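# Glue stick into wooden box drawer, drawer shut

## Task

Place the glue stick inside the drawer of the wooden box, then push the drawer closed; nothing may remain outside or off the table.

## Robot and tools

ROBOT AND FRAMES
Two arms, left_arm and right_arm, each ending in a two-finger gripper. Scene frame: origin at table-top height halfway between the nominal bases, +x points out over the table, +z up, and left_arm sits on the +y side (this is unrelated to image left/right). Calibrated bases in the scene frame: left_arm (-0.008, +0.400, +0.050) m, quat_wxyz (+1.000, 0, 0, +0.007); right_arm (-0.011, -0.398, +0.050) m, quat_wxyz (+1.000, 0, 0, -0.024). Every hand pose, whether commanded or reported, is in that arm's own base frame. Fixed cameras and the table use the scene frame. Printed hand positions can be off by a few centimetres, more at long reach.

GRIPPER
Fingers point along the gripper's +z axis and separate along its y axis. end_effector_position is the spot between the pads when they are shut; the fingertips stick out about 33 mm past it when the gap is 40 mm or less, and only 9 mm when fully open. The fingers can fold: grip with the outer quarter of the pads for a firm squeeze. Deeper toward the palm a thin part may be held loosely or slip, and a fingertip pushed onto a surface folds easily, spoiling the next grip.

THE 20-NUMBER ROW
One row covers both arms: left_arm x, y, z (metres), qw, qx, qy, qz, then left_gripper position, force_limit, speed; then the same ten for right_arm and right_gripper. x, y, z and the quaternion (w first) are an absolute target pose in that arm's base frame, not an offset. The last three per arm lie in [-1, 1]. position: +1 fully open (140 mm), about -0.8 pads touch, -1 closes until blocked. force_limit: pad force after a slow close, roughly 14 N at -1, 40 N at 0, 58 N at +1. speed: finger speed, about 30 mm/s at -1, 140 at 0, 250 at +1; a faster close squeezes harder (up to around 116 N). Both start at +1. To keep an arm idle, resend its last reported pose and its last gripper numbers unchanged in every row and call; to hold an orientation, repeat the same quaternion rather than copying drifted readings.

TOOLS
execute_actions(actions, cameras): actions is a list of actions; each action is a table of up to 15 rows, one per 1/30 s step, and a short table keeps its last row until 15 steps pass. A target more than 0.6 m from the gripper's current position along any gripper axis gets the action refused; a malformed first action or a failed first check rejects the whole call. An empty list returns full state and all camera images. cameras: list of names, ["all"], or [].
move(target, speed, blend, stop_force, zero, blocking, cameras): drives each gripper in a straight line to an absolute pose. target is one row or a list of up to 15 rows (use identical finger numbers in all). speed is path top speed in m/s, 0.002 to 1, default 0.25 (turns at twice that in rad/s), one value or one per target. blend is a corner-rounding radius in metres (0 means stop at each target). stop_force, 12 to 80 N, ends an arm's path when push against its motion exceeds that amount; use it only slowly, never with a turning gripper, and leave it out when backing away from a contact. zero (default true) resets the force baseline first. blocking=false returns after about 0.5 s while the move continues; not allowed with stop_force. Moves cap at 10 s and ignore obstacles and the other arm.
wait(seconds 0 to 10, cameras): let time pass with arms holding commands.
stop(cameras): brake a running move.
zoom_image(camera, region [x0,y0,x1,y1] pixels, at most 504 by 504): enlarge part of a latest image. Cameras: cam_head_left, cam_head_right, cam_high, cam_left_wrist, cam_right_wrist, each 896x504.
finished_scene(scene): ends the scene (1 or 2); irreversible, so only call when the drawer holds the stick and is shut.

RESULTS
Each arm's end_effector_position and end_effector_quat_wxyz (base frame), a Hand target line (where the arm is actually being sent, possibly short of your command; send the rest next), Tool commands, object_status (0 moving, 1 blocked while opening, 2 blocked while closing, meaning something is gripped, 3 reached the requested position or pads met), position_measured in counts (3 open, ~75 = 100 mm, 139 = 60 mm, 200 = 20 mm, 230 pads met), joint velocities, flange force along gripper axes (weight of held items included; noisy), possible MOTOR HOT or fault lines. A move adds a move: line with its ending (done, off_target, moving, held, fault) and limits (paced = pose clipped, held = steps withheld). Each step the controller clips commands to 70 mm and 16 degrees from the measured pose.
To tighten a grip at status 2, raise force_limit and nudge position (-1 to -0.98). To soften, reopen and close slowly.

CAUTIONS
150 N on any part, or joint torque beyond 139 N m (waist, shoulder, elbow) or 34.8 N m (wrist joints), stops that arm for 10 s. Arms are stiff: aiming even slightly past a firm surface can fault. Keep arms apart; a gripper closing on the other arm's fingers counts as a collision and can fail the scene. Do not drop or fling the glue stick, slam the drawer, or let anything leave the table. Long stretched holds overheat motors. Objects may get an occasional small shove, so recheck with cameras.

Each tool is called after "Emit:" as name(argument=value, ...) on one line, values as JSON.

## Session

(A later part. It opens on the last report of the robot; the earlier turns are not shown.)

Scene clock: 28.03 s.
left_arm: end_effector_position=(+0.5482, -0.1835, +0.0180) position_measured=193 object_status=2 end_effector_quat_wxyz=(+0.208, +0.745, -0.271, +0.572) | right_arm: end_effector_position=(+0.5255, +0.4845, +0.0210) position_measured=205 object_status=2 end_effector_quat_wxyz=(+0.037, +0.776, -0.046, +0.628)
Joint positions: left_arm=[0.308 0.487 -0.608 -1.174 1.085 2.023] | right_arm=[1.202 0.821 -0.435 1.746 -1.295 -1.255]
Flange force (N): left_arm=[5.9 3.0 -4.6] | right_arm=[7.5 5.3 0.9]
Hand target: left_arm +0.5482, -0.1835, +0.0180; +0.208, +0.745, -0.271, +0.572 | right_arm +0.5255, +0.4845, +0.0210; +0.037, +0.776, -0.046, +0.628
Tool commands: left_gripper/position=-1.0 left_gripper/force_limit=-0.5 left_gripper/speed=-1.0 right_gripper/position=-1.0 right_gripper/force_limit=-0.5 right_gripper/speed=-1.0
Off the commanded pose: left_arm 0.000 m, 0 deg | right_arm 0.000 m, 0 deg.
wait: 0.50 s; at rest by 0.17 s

Emit:
move(target=[[0.515,-0.11,0.18,0.208,0.745,-0.271,0.572,-1,-0.5,-1,0.5255,0.4845,0.021,0.037,0.775,-0.0458,0.628,-1,-0.5,-1],[0.50,-0.06,0.24,0.208,0.745,-0.271,0.572,-1,-0.5,-1,0.4015,0.4992,0.021,0.037,0.775,-0.0458,0.628,-1,-0.5,-1]], speed=[0.15,0.06], cameras=["all"])

Emit:
zoom_image(camera="cam_head_left", region=[315, 240, 435, 330])

Scene clock: 32.13 s.
left_arm: end_effector_position=(+0.5000, -0.0600, +0.2400) position_measured=193 object_status=2 end_effector_quat_wxyz=(+0.208, +0.745, -0.271, +0.572) | right_arm: end_effector_position=(+0.4015, +0.4992, +0.0210) position_measured=205 object_status=2 end_effector_quat_wxyz=(+0.037, +0.776, -0.046, +0.628)
Joint positions: left_arm=[0.527 -0.208 -0.52 -1.729 1.169 2.908] | right_arm=[1.493 0.804 -0.475 1.472 -1.382 -1.274]
Flange force (N): left_arm=[0.8 6.1 -2.6] | right_arm=[6.3 3.6 4.1]
Hand target: left_arm +0.5000, -0.0600, +0.2400; +0.208, +0.745, -0.271, +0.572 | right_arm +0.4015, +0.4992, +0.0210; +0.037, +0.776, -0.046, +0.628
Off the commanded pose: left_arm 0.000 m, 0 deg | right_arm 0.000 m, 0 deg.
move: done

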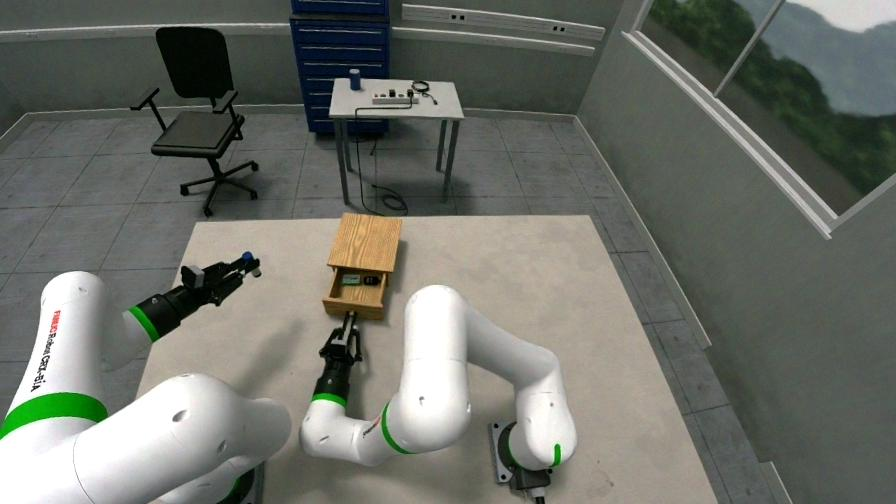

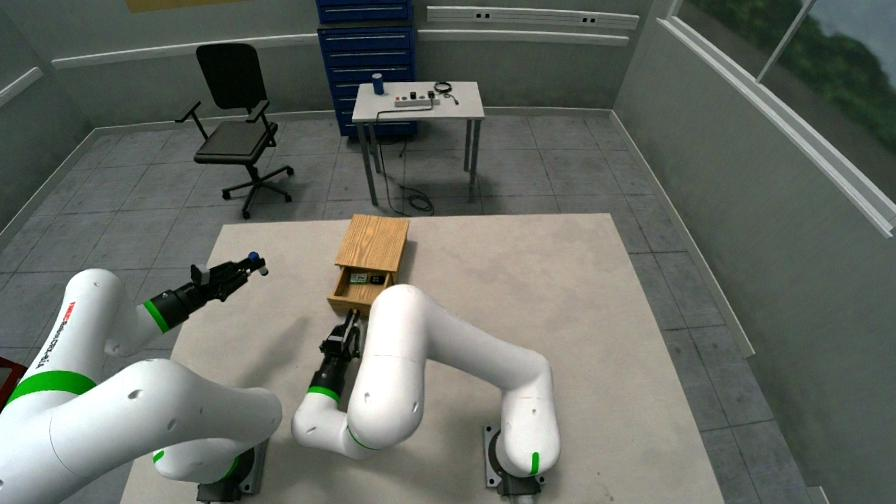

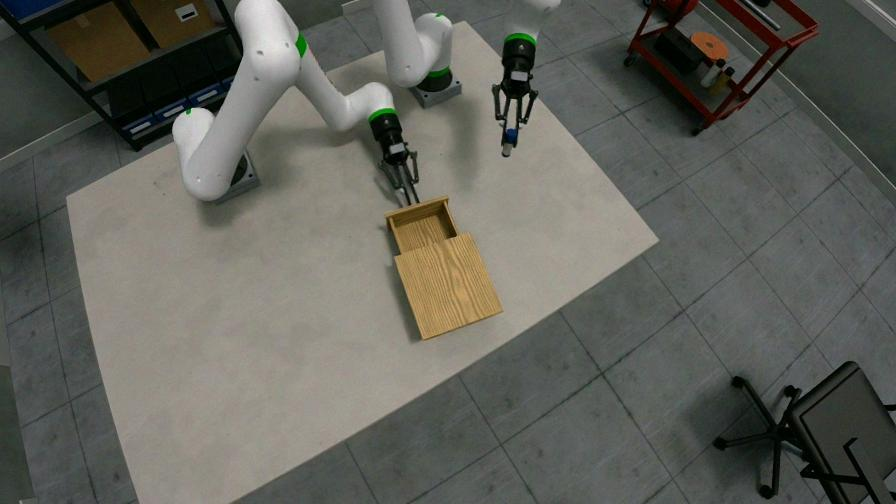

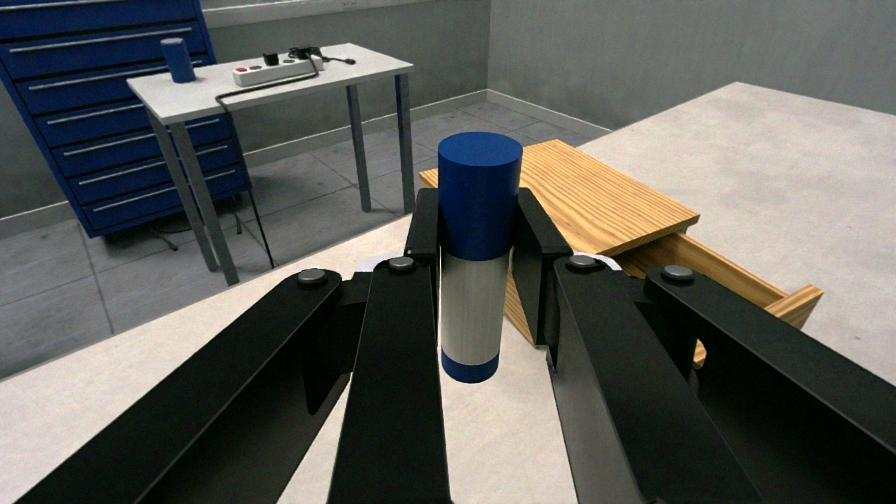

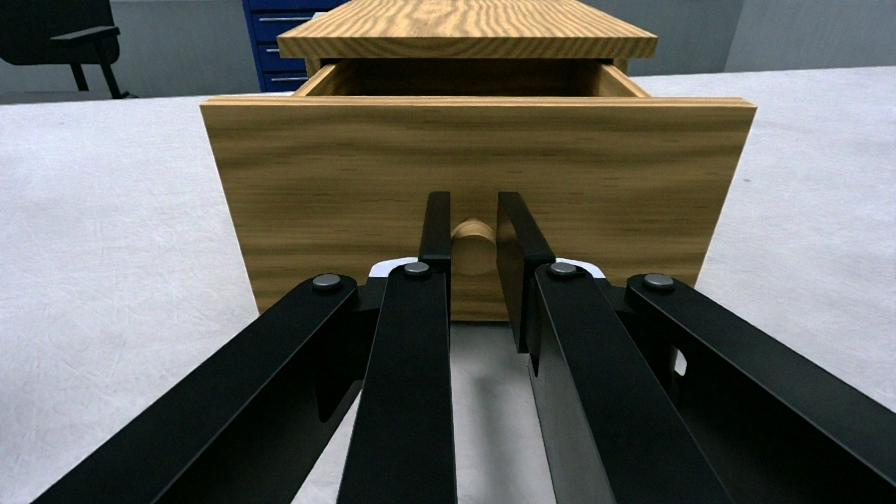

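Scaled by 4.200 from the camera's 896x504 image, which has a finer 1280x720 frame.

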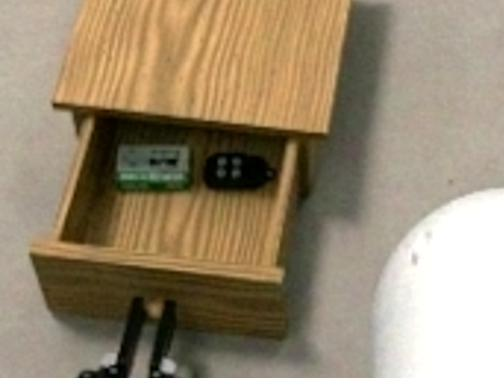

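Emit:
move(target=[[0.49,-0.12,0.28,0.0,0.985,0.174,0.0,-1,-0.5,-1,0.4015,0.4992,0.021,0.037,0.775,-0.0458,0.628,-1,-0.5,-1],[0.5188,-0.26,0.22,0.0836,0.7611,0.6353,-0.1002,-1,-0.5,-1,0.4015,0.4992,0.021,0.037,0.775,-0.0458,0.628,-1,-0.5,-1]], speed=0.4, blend=[0.05,0], cameras=["cam_head_left","cam_high","cam_left_wrist"])

Scene clock: 38.57 s.
left_arm: end_effector_position=(+0.5188, -0.2600, +0.2200) position_measured=193 object_status=2 end_effector_quat_wxyz=(+0.084, +0.761, +0.635, -0.100) | right_arm: end_effector_position=(+0.4015, +0.4992, +0.0210) position_measured=205 object_status=2 end_effector_quat_wxyz=(+0.037, +0.776, -0.046, +0.628)
Joint positions: left_arm=[-0.081 0.287 0.177 0.261 -1.49 3.017] | right_arm=[1.493 0.804 -0.475 1.472 -1.382 -1.274]
Flange force (N): left_arm=[2.4 -9.2 2.7] | right_arm=[6.4 3.7 4.0]
Hand target: left_arm +0.5188, -0.2600, +0.2200; +0.084, +0.761, +0.635, -0.100 | right_arm +0.4015, +0.4992, +0.0210; +0.037, +0.776, -0.046, +0.628
Off the commanded pose: left_arm 0.000 m, 0 deg | right_arm 0.000 m, 0 deg.
move: done; limits=paced
Images, in order (width x height): cam_head_left 896x504, cam_high 896x504, cam_left_wrist 896x504.

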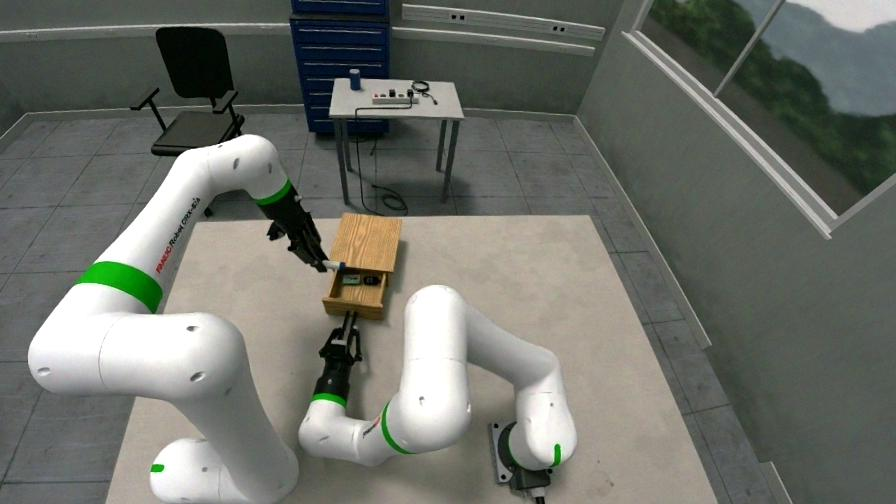

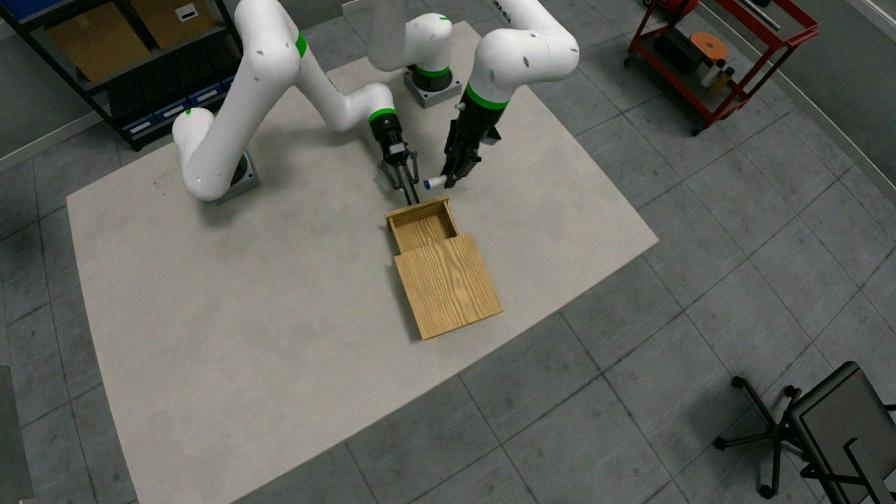

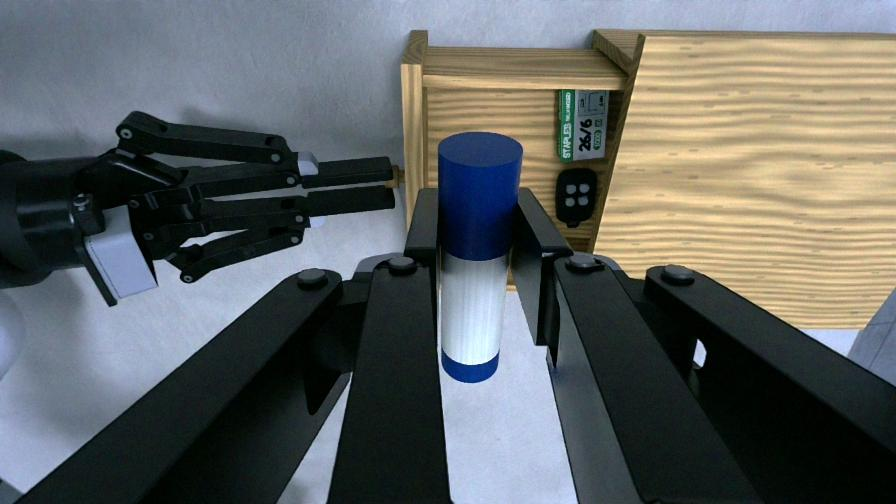

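Emit:
move(target=[[0.528,-0.321,0.18,0.0836,0.7611,0.6353,-0.1002,-1,-0.5,-1,0.4015,0.4992,0.021,0.037,0.775,-0.0458,0.628,-1,-0.5,-1],[0.528,-0.321,0.11,0.0836,0.7611,0.6353,-0.1002,-1,-0.5,-1,0.4015,0.4992,0.021,0.037,0.775,-0.0458,0.628,-1,-0.5,-1]], speed=0.2, blend=[0.02,0], cameras=["cam_left_wrist"])

Scene clock: 40.07 s.
left_arm: end_effector_position=(+0.5280, -0.3210, +0.1100) position_measured=193 object_status=2 end_effector_quat_wxyz=(+0.084, +0.761, +0.635, -0.100) | right_arm: end_effector_position=(+0.4015, +0.4992, +0.0210) position_measured=205 object_status=2 end_effector_quat_wxyz=(+0.037, +0.776, -0.046, +0.628)
Joint positions: left_arm=[-0.187 0.401 0.066 0.277 -1.245 3.058] | right_arm=[1.493 0.804 -0.475 1.472 -1.382 -1.274]
Flange force (N): left_arm=[2.5 -9.5 0.4] | right_arm=[6.0 3.7 4.2]
Hand target: left_arm +0.5280, -0.3210, +0.1100; +0.084, +0.761, +0.635, -0.100 | right_arm +0.4015, +0.4992, +0.0210; +0.037, +0.776, -0.046, +0.628
Off the commanded pose: left_arm 0.000 m, 0 deg | right_arm 0.000 m, 0 deg.
move: done
Images, in order (width x height): cam_left_wrist 896x504.

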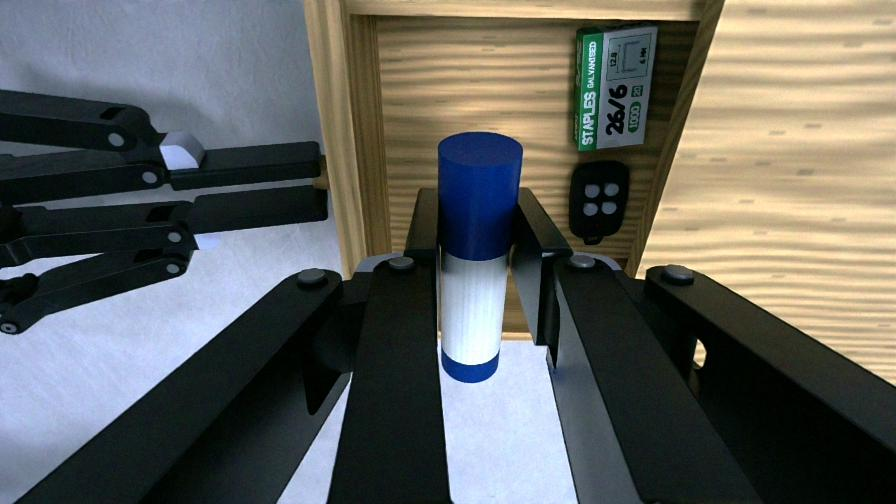

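Emit:
move(target=[[0.528,-0.321,0.04,0.0836,0.7611,0.6353,-0.1002,-1,-0.5,-1,0.4015,0.4992,0.021,0.037,0.775,-0.0458,0.628,-1,-0.5,-1],[0.528,-0.321,0.007,0.0836,0.7611,0.6353,-0.1002,-1,-0.5,-1,0.4015,0.4992,0.021,0.037,0.775,-0.0458,0.628,-1,-0.5,-1]], speed=[0.15,0.03], blend=[0.01,0], cameras=["cam_left_wrist"])

Emit:
move(target=[0.528,-0.321,0.000,0.0836,0.7611,0.6353,-0.1002,-1,-0.5,-1,0.4015,0.4992,0.021,0.037,0.775,-0.0458,0.628,-1,-0.5,-1], speed=0.012, stop_force=12)

Scene clock: 42.20 s.
left_arm: end_effector_position=(+0.5280, -0.3210, +0.0070) position_measured=193 object_status=2 end_effector_quat_wxyz=(+0.084, +0.761, +0.635, -0.100) | right_arm: end_effector_position=(+0.4015, +0.4992, +0.0210) position_measured=205 object_status=2 end_effector_quat_wxyz=(+0.037, +0.776, -0.046, +0.628)
Joint positions: left_arm=[-0.189 0.49 -0.07 0.307 -1.029 2.989] | right_arm=[1.493 0.804 -0.475 1.472 -1.382 -1.274]
Flange force (N): left_arm=[1.3 -7.0 -1.3] | right_arm=[6.1 3.8 4.5]
Hand target: left_arm +0.5280, -0.3210, +0.0070; +0.084, +0.761, +0.635, -0.100 | right_arm +0.4015, +0.4992, +0.0210; +0.037, +0.776, -0.046, +0.628
Off the commanded pose: left_arm 0.000 m, 0 deg | right_arm 0.000 m, 0 deg.
move: done
Images, in order (width x height): cam_left_wrist 896x504.

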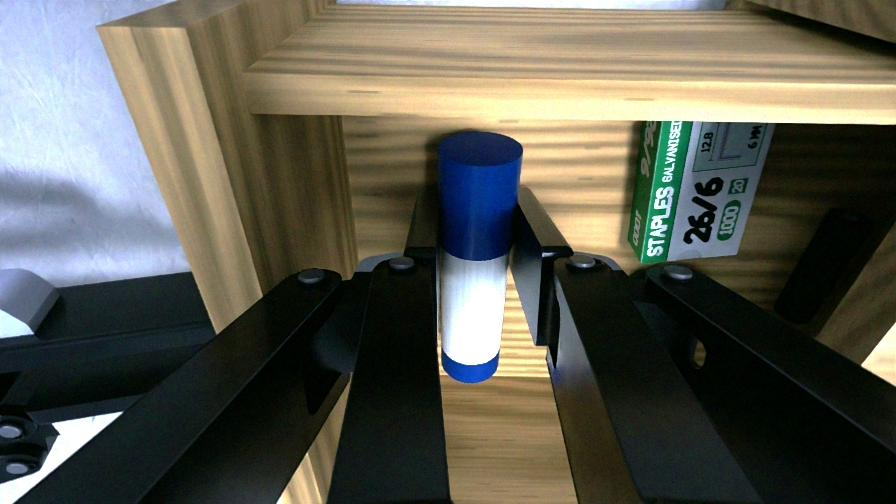

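Scene clock: 43.30 s.
left_arm: end_effector_position=(+0.5281, -0.3211, +0.0010) position_measured=193 object_status=2 end_effector_quat_wxyz=(+0.084, +0.761, +0.635, -0.100) | right_arm: end_effector_position=(+0.4015, +0.4992, +0.0210) position_measured=205 object_status=2 end_effector_quat_wxyz=(+0.037, +0.776, -0.046, +0.628)
Joint positions: left_arm=[-0.189 0.497 -0.077 0.31 -1.017 2.985] | right_arm=[1.493 0.804 -0.475 1.472 -1.382 -1.274]
Flange force (N): left_arm=[-0.6 -10.7 -23.4] | right_arm=[-4.1 5.7 8.1]
Hand target: left_arm +0.5281, -0.3211, +0.0010; +0.084, +0.761, +0.635, -0.100 | right_arm +0.4015, +0.4992, +0.0210; +0.037, +0.776, -0.046, +0.628
Off the commanded pose: left_arm 0.001 m, 0 deg | right_arm 0.000 m, 0 deg.
move: contact (left_arm)

Emit:
move(target=[0.528,-0.321,0.0035,0.0836,0.7611,0.6353,-0.1002,-1,-0.5,-1,0.4015,0.4992,0.021,0.037,0.775,-0.0458,0.628,-1,-0.5,-1], speed=0.03)

Emit:
move(target=[[0.528,-0.321,0.0035,0.0836,0.7611,0.6353,-0.1002,-0.38,-0.5,-1,0.4015,0.4992,0.021,0.037,0.775,-0.0458,0.628,-1,-0.5,-1],[0.528,-0.321,0.08,0.0836,0.7611,0.6353,-0.1002,-0.38,-0.5,-1,0.4015,0.4992,0.021,0.037,0.775,-0.0458,0.628,-1,-0.5,-1]], speed=0.08, cameras=["cam_left_wrist"])

Scene clock: 44.20 s.
left_arm: end_effector_position=(+0.5280, -0.3210, +0.0035) position_measured=193 object_status=2 end_effector_quat_wxyz=(+0.084, +0.761, +0.635, -0.100) | right_arm: end_effector_position=(+0.4015, +0.4993, +0.0210) position_measured=205 object_status=2 end_effector_quat_wxyz=(+0.037, +0.776, -0.046, +0.628)
Joint positions: left_arm=[-0.189 0.494 -0.074 0.308 -1.022 2.987] | right_arm=[1.493 0.804 -0.475 1.472 -1.382 -1.274]
Flange force (N): left_arm=[1.7 -7.3 -1.1] | right_arm=[5.9 3.8 4.4]
Hand target: left_arm +0.5280, -0.3210, +0.0035; +0.084, +0.761, +0.635, -0.100 | right_arm +0.4015, +0.4992, +0.0210; +0.037, +0.776, -0.046, +0.628
Off the commanded pose: left_arm 0.000 m, 0 deg | right_arm 0.000 m, 0 deg.
move: done

Scene clock: 46.13 s.
left_arm: end_effector_position=(+0.5280, -0.3210, +0.0800) position_measured=177 object_status=3 end_effector_quat_wxyz=(+0.084, +0.761, +0.635, -0.100) | right_arm: end_effector_position=(+0.4015, +0.4992, +0.0210) position_measured=205 object_status=2 end_effector_quat_wxyz=(+0.037, +0.776, -0.046, +0.628)
Joint positions: left_arm=[-0.187 0.422 0.02 0.283 -1.182 3.039] | right_arm=[1.493 0.804 -0.475 1.472 -1.382 -1.274]
Flange force (N): left_arm=[2.0 -8.1 -0.1] | right_arm=[5.9 3.5 2.1]
Hand target: left_arm +0.5280, -0.3210, +0.0800; +0.084, +0.761, +0.635, -0.100 | right_arm +0.4015, +0.4992, +0.0210; +0.037, +0.776, -0.046, +0.628
Off the commanded pose: left_arm 0.000 m, 0 deg | right_arm 0.000 m, 0 deg.
move: done
Images, in order (width x height): cam_left_wrist 896x504.

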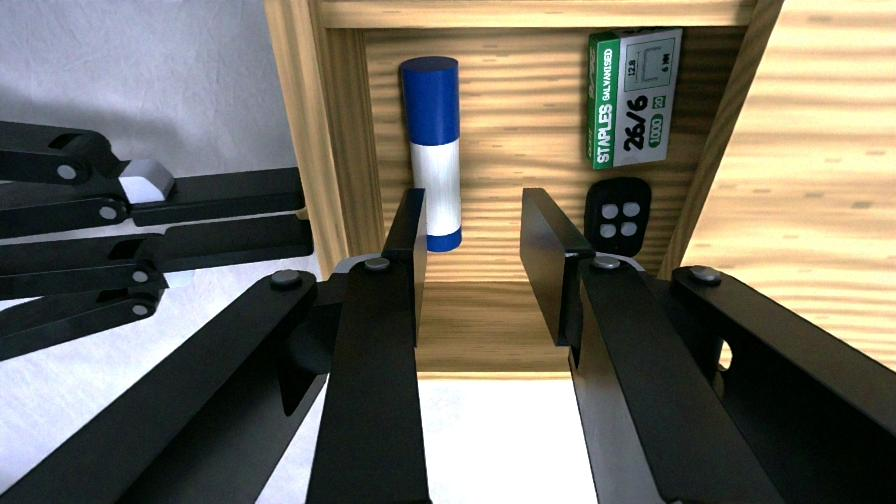

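Placed. Retreat the left arm, then close.

Emit:
move(target=[[0.528,-0.321,0.20,0.0836,0.7611,0.6353,-0.1002,-0.38,-0.5,-1,0.4015,0.4992,0.021,0.037,0.775,-0.0458,0.628,-1,-0.5,-1],[0.50,-0.16,0.25,0.0836,0.7611,0.6353,-0.1002,-0.38,-0.5,-1,0.4015,0.4992,0.021,0.037,0.775,-0.0458,0.628,-1,-0.5,-1]], speed=0.35, blend=[0.05,0])

Emit:
move(target=[0.526,0.4844,0.021,0.037,0.775,-0.0458,0.628,-1,-0.5,-1,0.526,0.4844,0.021,0.037,0.775,-0.0458,0.628,-1,-0.5,-1], speed=0.002, stop_force=5)

Scene clock: 47.67 s.
left_arm: end_effector_position=(+0.5000, -0.1599, +0.2499) position_measured=177 object_status=3 end_effector_quat_wxyz=(+0.083, +0.761, +0.635, -0.100) | right_arm: end_effector_position=(+0.4015, +0.4992, +0.0210) position_measured=205 object_status=2 end_effector_quat_wxyz=(+0.037, +0.776, -0.046, +0.628)
Joint positions: left_arm=[0.111 0.183 0.122 0.25 -1.587 2.845] | right_arm=[1.493 0.804 -0.475 1.472 -1.382 -1.274]
Flange force (N): left_arm=[1.5 -8.3 2.5] | right_arm=[6.1 3.9 3.0]
Hand target: left_arm +0.5000, -0.1600, +0.2500; +0.084, +0.761, +0.635, -0.100 | right_arm +0.4015, +0.4992, +0.0210; +0.037, +0.776, -0.046, +0.628
Off the commanded pose: left_arm 0.000 m, 0 deg | right_arm 0.000 m, 0 deg.
move: done

stop_force must be a number from 12 to 80 (N); nothing of the call was run

Emit:
move(target=[0.500,-0.160,0.25,0.0836,0.7611,0.6353,-0.1002,-0.38,-0.5,-1,0.526,0.4844,0.021,0.037,0.775,-0.0458,0.628,-1,-0.5,-1], speed=0.06, cameras=["cam_head_left","cam_high","cam_right_wrist"])

Scene clock: 50.20 s.
left_arm: end_effector_position=(+0.5000, -0.1600, +0.2500) position_measured=177 object_status=3 end_effector_quat_wxyz=(+0.084, +0.761, +0.635, -0.100) | right_arm: end_effector_position=(+0.5260, +0.4844, +0.0210) position_measured=205 object_status=2 end_effector_quat_wxyz=(+0.037, +0.776, -0.046, +0.628)
Joint positions: left_arm=[0.111 0.183 0.122 0.251 -1.587 2.845] | right_arm=[1.2 0.821 -0.435 1.747 -1.295 -1.255]
Flange force (N): left_arm=[0.6 -8.3 3.0] | right_arm=[7.3 6.6 -4.2]
Hand target: left_arm +0.5000, -0.1600, +0.2500; +0.084, +0.761, +0.635, -0.100 | right_arm +0.5260, +0.4844, +0.0210; +0.037, +0.776, -0.046, +0.628
Off the commanded pose: left_arm 0.000 m, 0 deg | right_arm 0.000 m, 0 deg.
move: done
Images, in order (width x height): cam_head_left 896x504, cam_high 896x504, cam_right_wrist 896x504.

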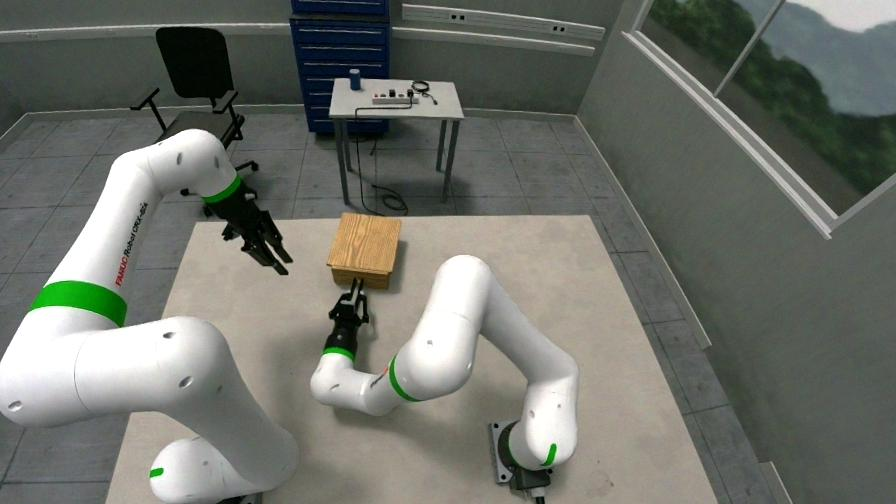

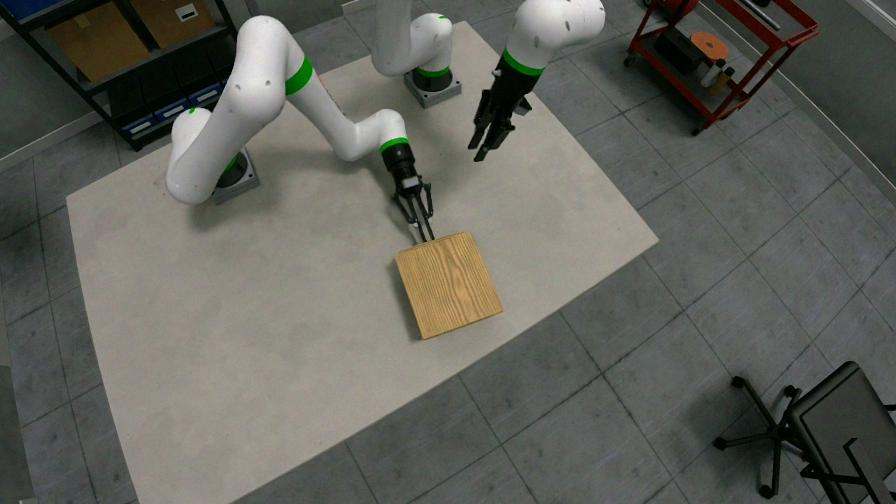

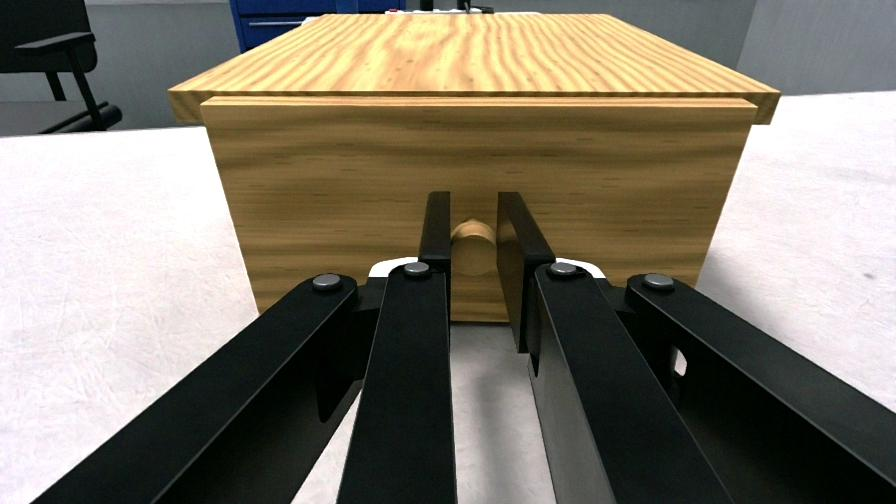

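Emit:
move(target=[0.500,-0.160,0.25,0.0836,0.7611,0.6353,-0.1002,-0.38,-0.5,-1,0.5285,0.4841,0.021,0.037,0.775,-0.0458,0.628,-1,-0.5,-1], speed=0.006, stop_force=12)

Emit:
move(target=[[0.500,-0.160,0.25,0.0836,0.7611,0.6353,-0.1002,-0.38,-0.5,-1,0.5262,0.4844,0.021,0.037,0.775,-0.0458,0.628,-0.3,-0.5,-1],[0.500,-0.160,0.25,0.0836,0.7611,0.6353,-0.1002,-0.38,-0.5,-1,0.43,0.4958,0.03,0.037,0.775,-0.0458,0.628,-0.3,-0.5,-1]], speed=0.12, cameras=["cam_right_wrist","cam_left_wrist"])

Scene clock: 51.57 s.
left_arm: end_effector_position=(+0.5000, -0.1600, +0.2500) position_measured=177 object_status=3 end_effector_quat_wxyz=(+0.084, +0.761, +0.635, -0.100) | right_arm: end_effector_position=(+0.5285, +0.4841, +0.0210) position_measured=205 object_status=2 end_effector_quat_wxyz=(+0.037, +0.776, -0.046, +0.628)
Joint positions: left_arm=[0.111 0.183 0.122 0.251 -1.587 2.845] | right_arm=[1.195 0.822 -0.433 1.752 -1.293 -1.254]
Flange force (N): left_arm=[0.4 -7.9 2.8] | right_arm=[6.6 5.4 -7.9]
Hand target: left_arm +0.5000, -0.1600, +0.2500; +0.084, +0.761, +0.635, -0.100 | right_arm +0.5285, +0.4841, +0.0210; +0.037, +0.776, -0.046, +0.628
Off the commanded pose: left_arm 0.000 m, 0 deg | right_arm 0.000 m, 0 deg.
move: done

Scene clock: 53.80 s.
left_arm: end_effector_position=(+0.5000, -0.1600, +0.2500) position_measured=177 object_status=3 end_effector_quat_wxyz=(+0.084, +0.761, +0.635, -0.100) | right_arm: end_effector_position=(+0.4300, +0.4957, +0.0300) position_measured=167 object_status=3 end_effector_quat_wxyz=(+0.037, +0.776, -0.046, +0.628)
Joint positions: left_arm=[0.111 0.183 0.122 0.251 -1.587 2.845] | right_arm=[1.425 0.786 -0.48 1.534 -1.363 -1.258]
Flange force (N): left_arm=[0.8 -7.7 2.5] | right_arm=[6.9 3.9 3.6]
Hand target: left_arm +0.5000, -0.1600, +0.2500; +0.084, +0.761, +0.635, -0.100 | right_arm +0.4300, +0.4958, +0.0300; +0.037, +0.776, -0.046, +0.628
Off the commanded pose: left_arm 0.000 m, 0 deg | right_arm 0.000 m, 0 deg.
move: done
Images, in order (width x height): cam_left_wrist 896x504, cam_right_wrist 896x504.

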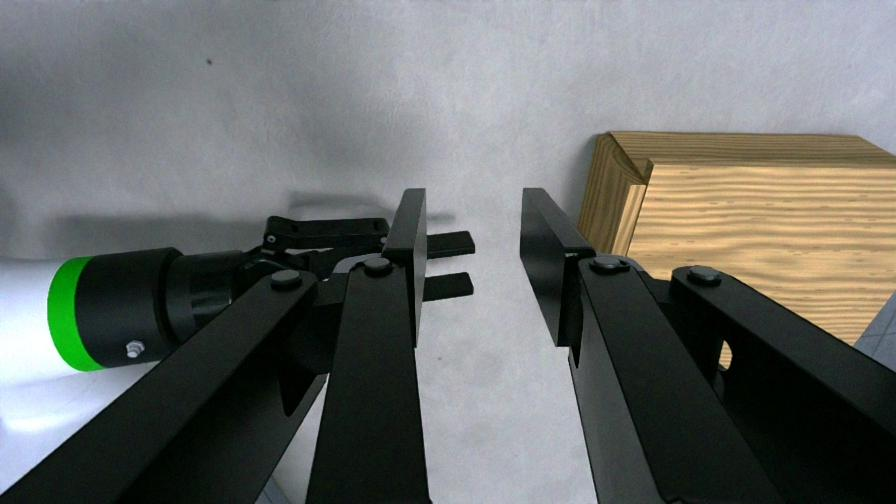

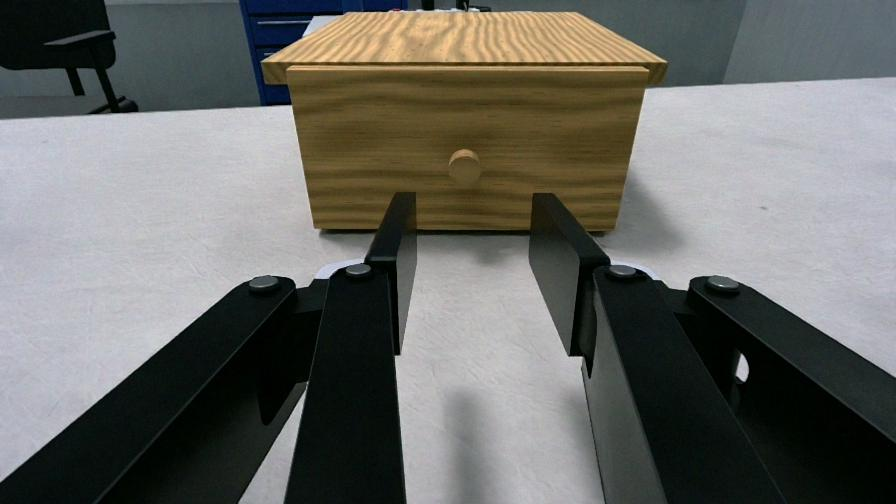

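Emit:
zoom_image(camera="cam_left_wrist", region=[560, 110, 760, 270])

Scaled by 2.520 from the camera's 896x504 image, which has a finer 1280x720 frame.

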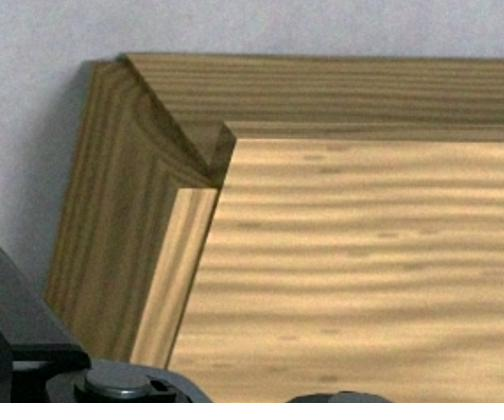

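Emit:
finished_scene(scene=2)

The scene is finished: the task was done.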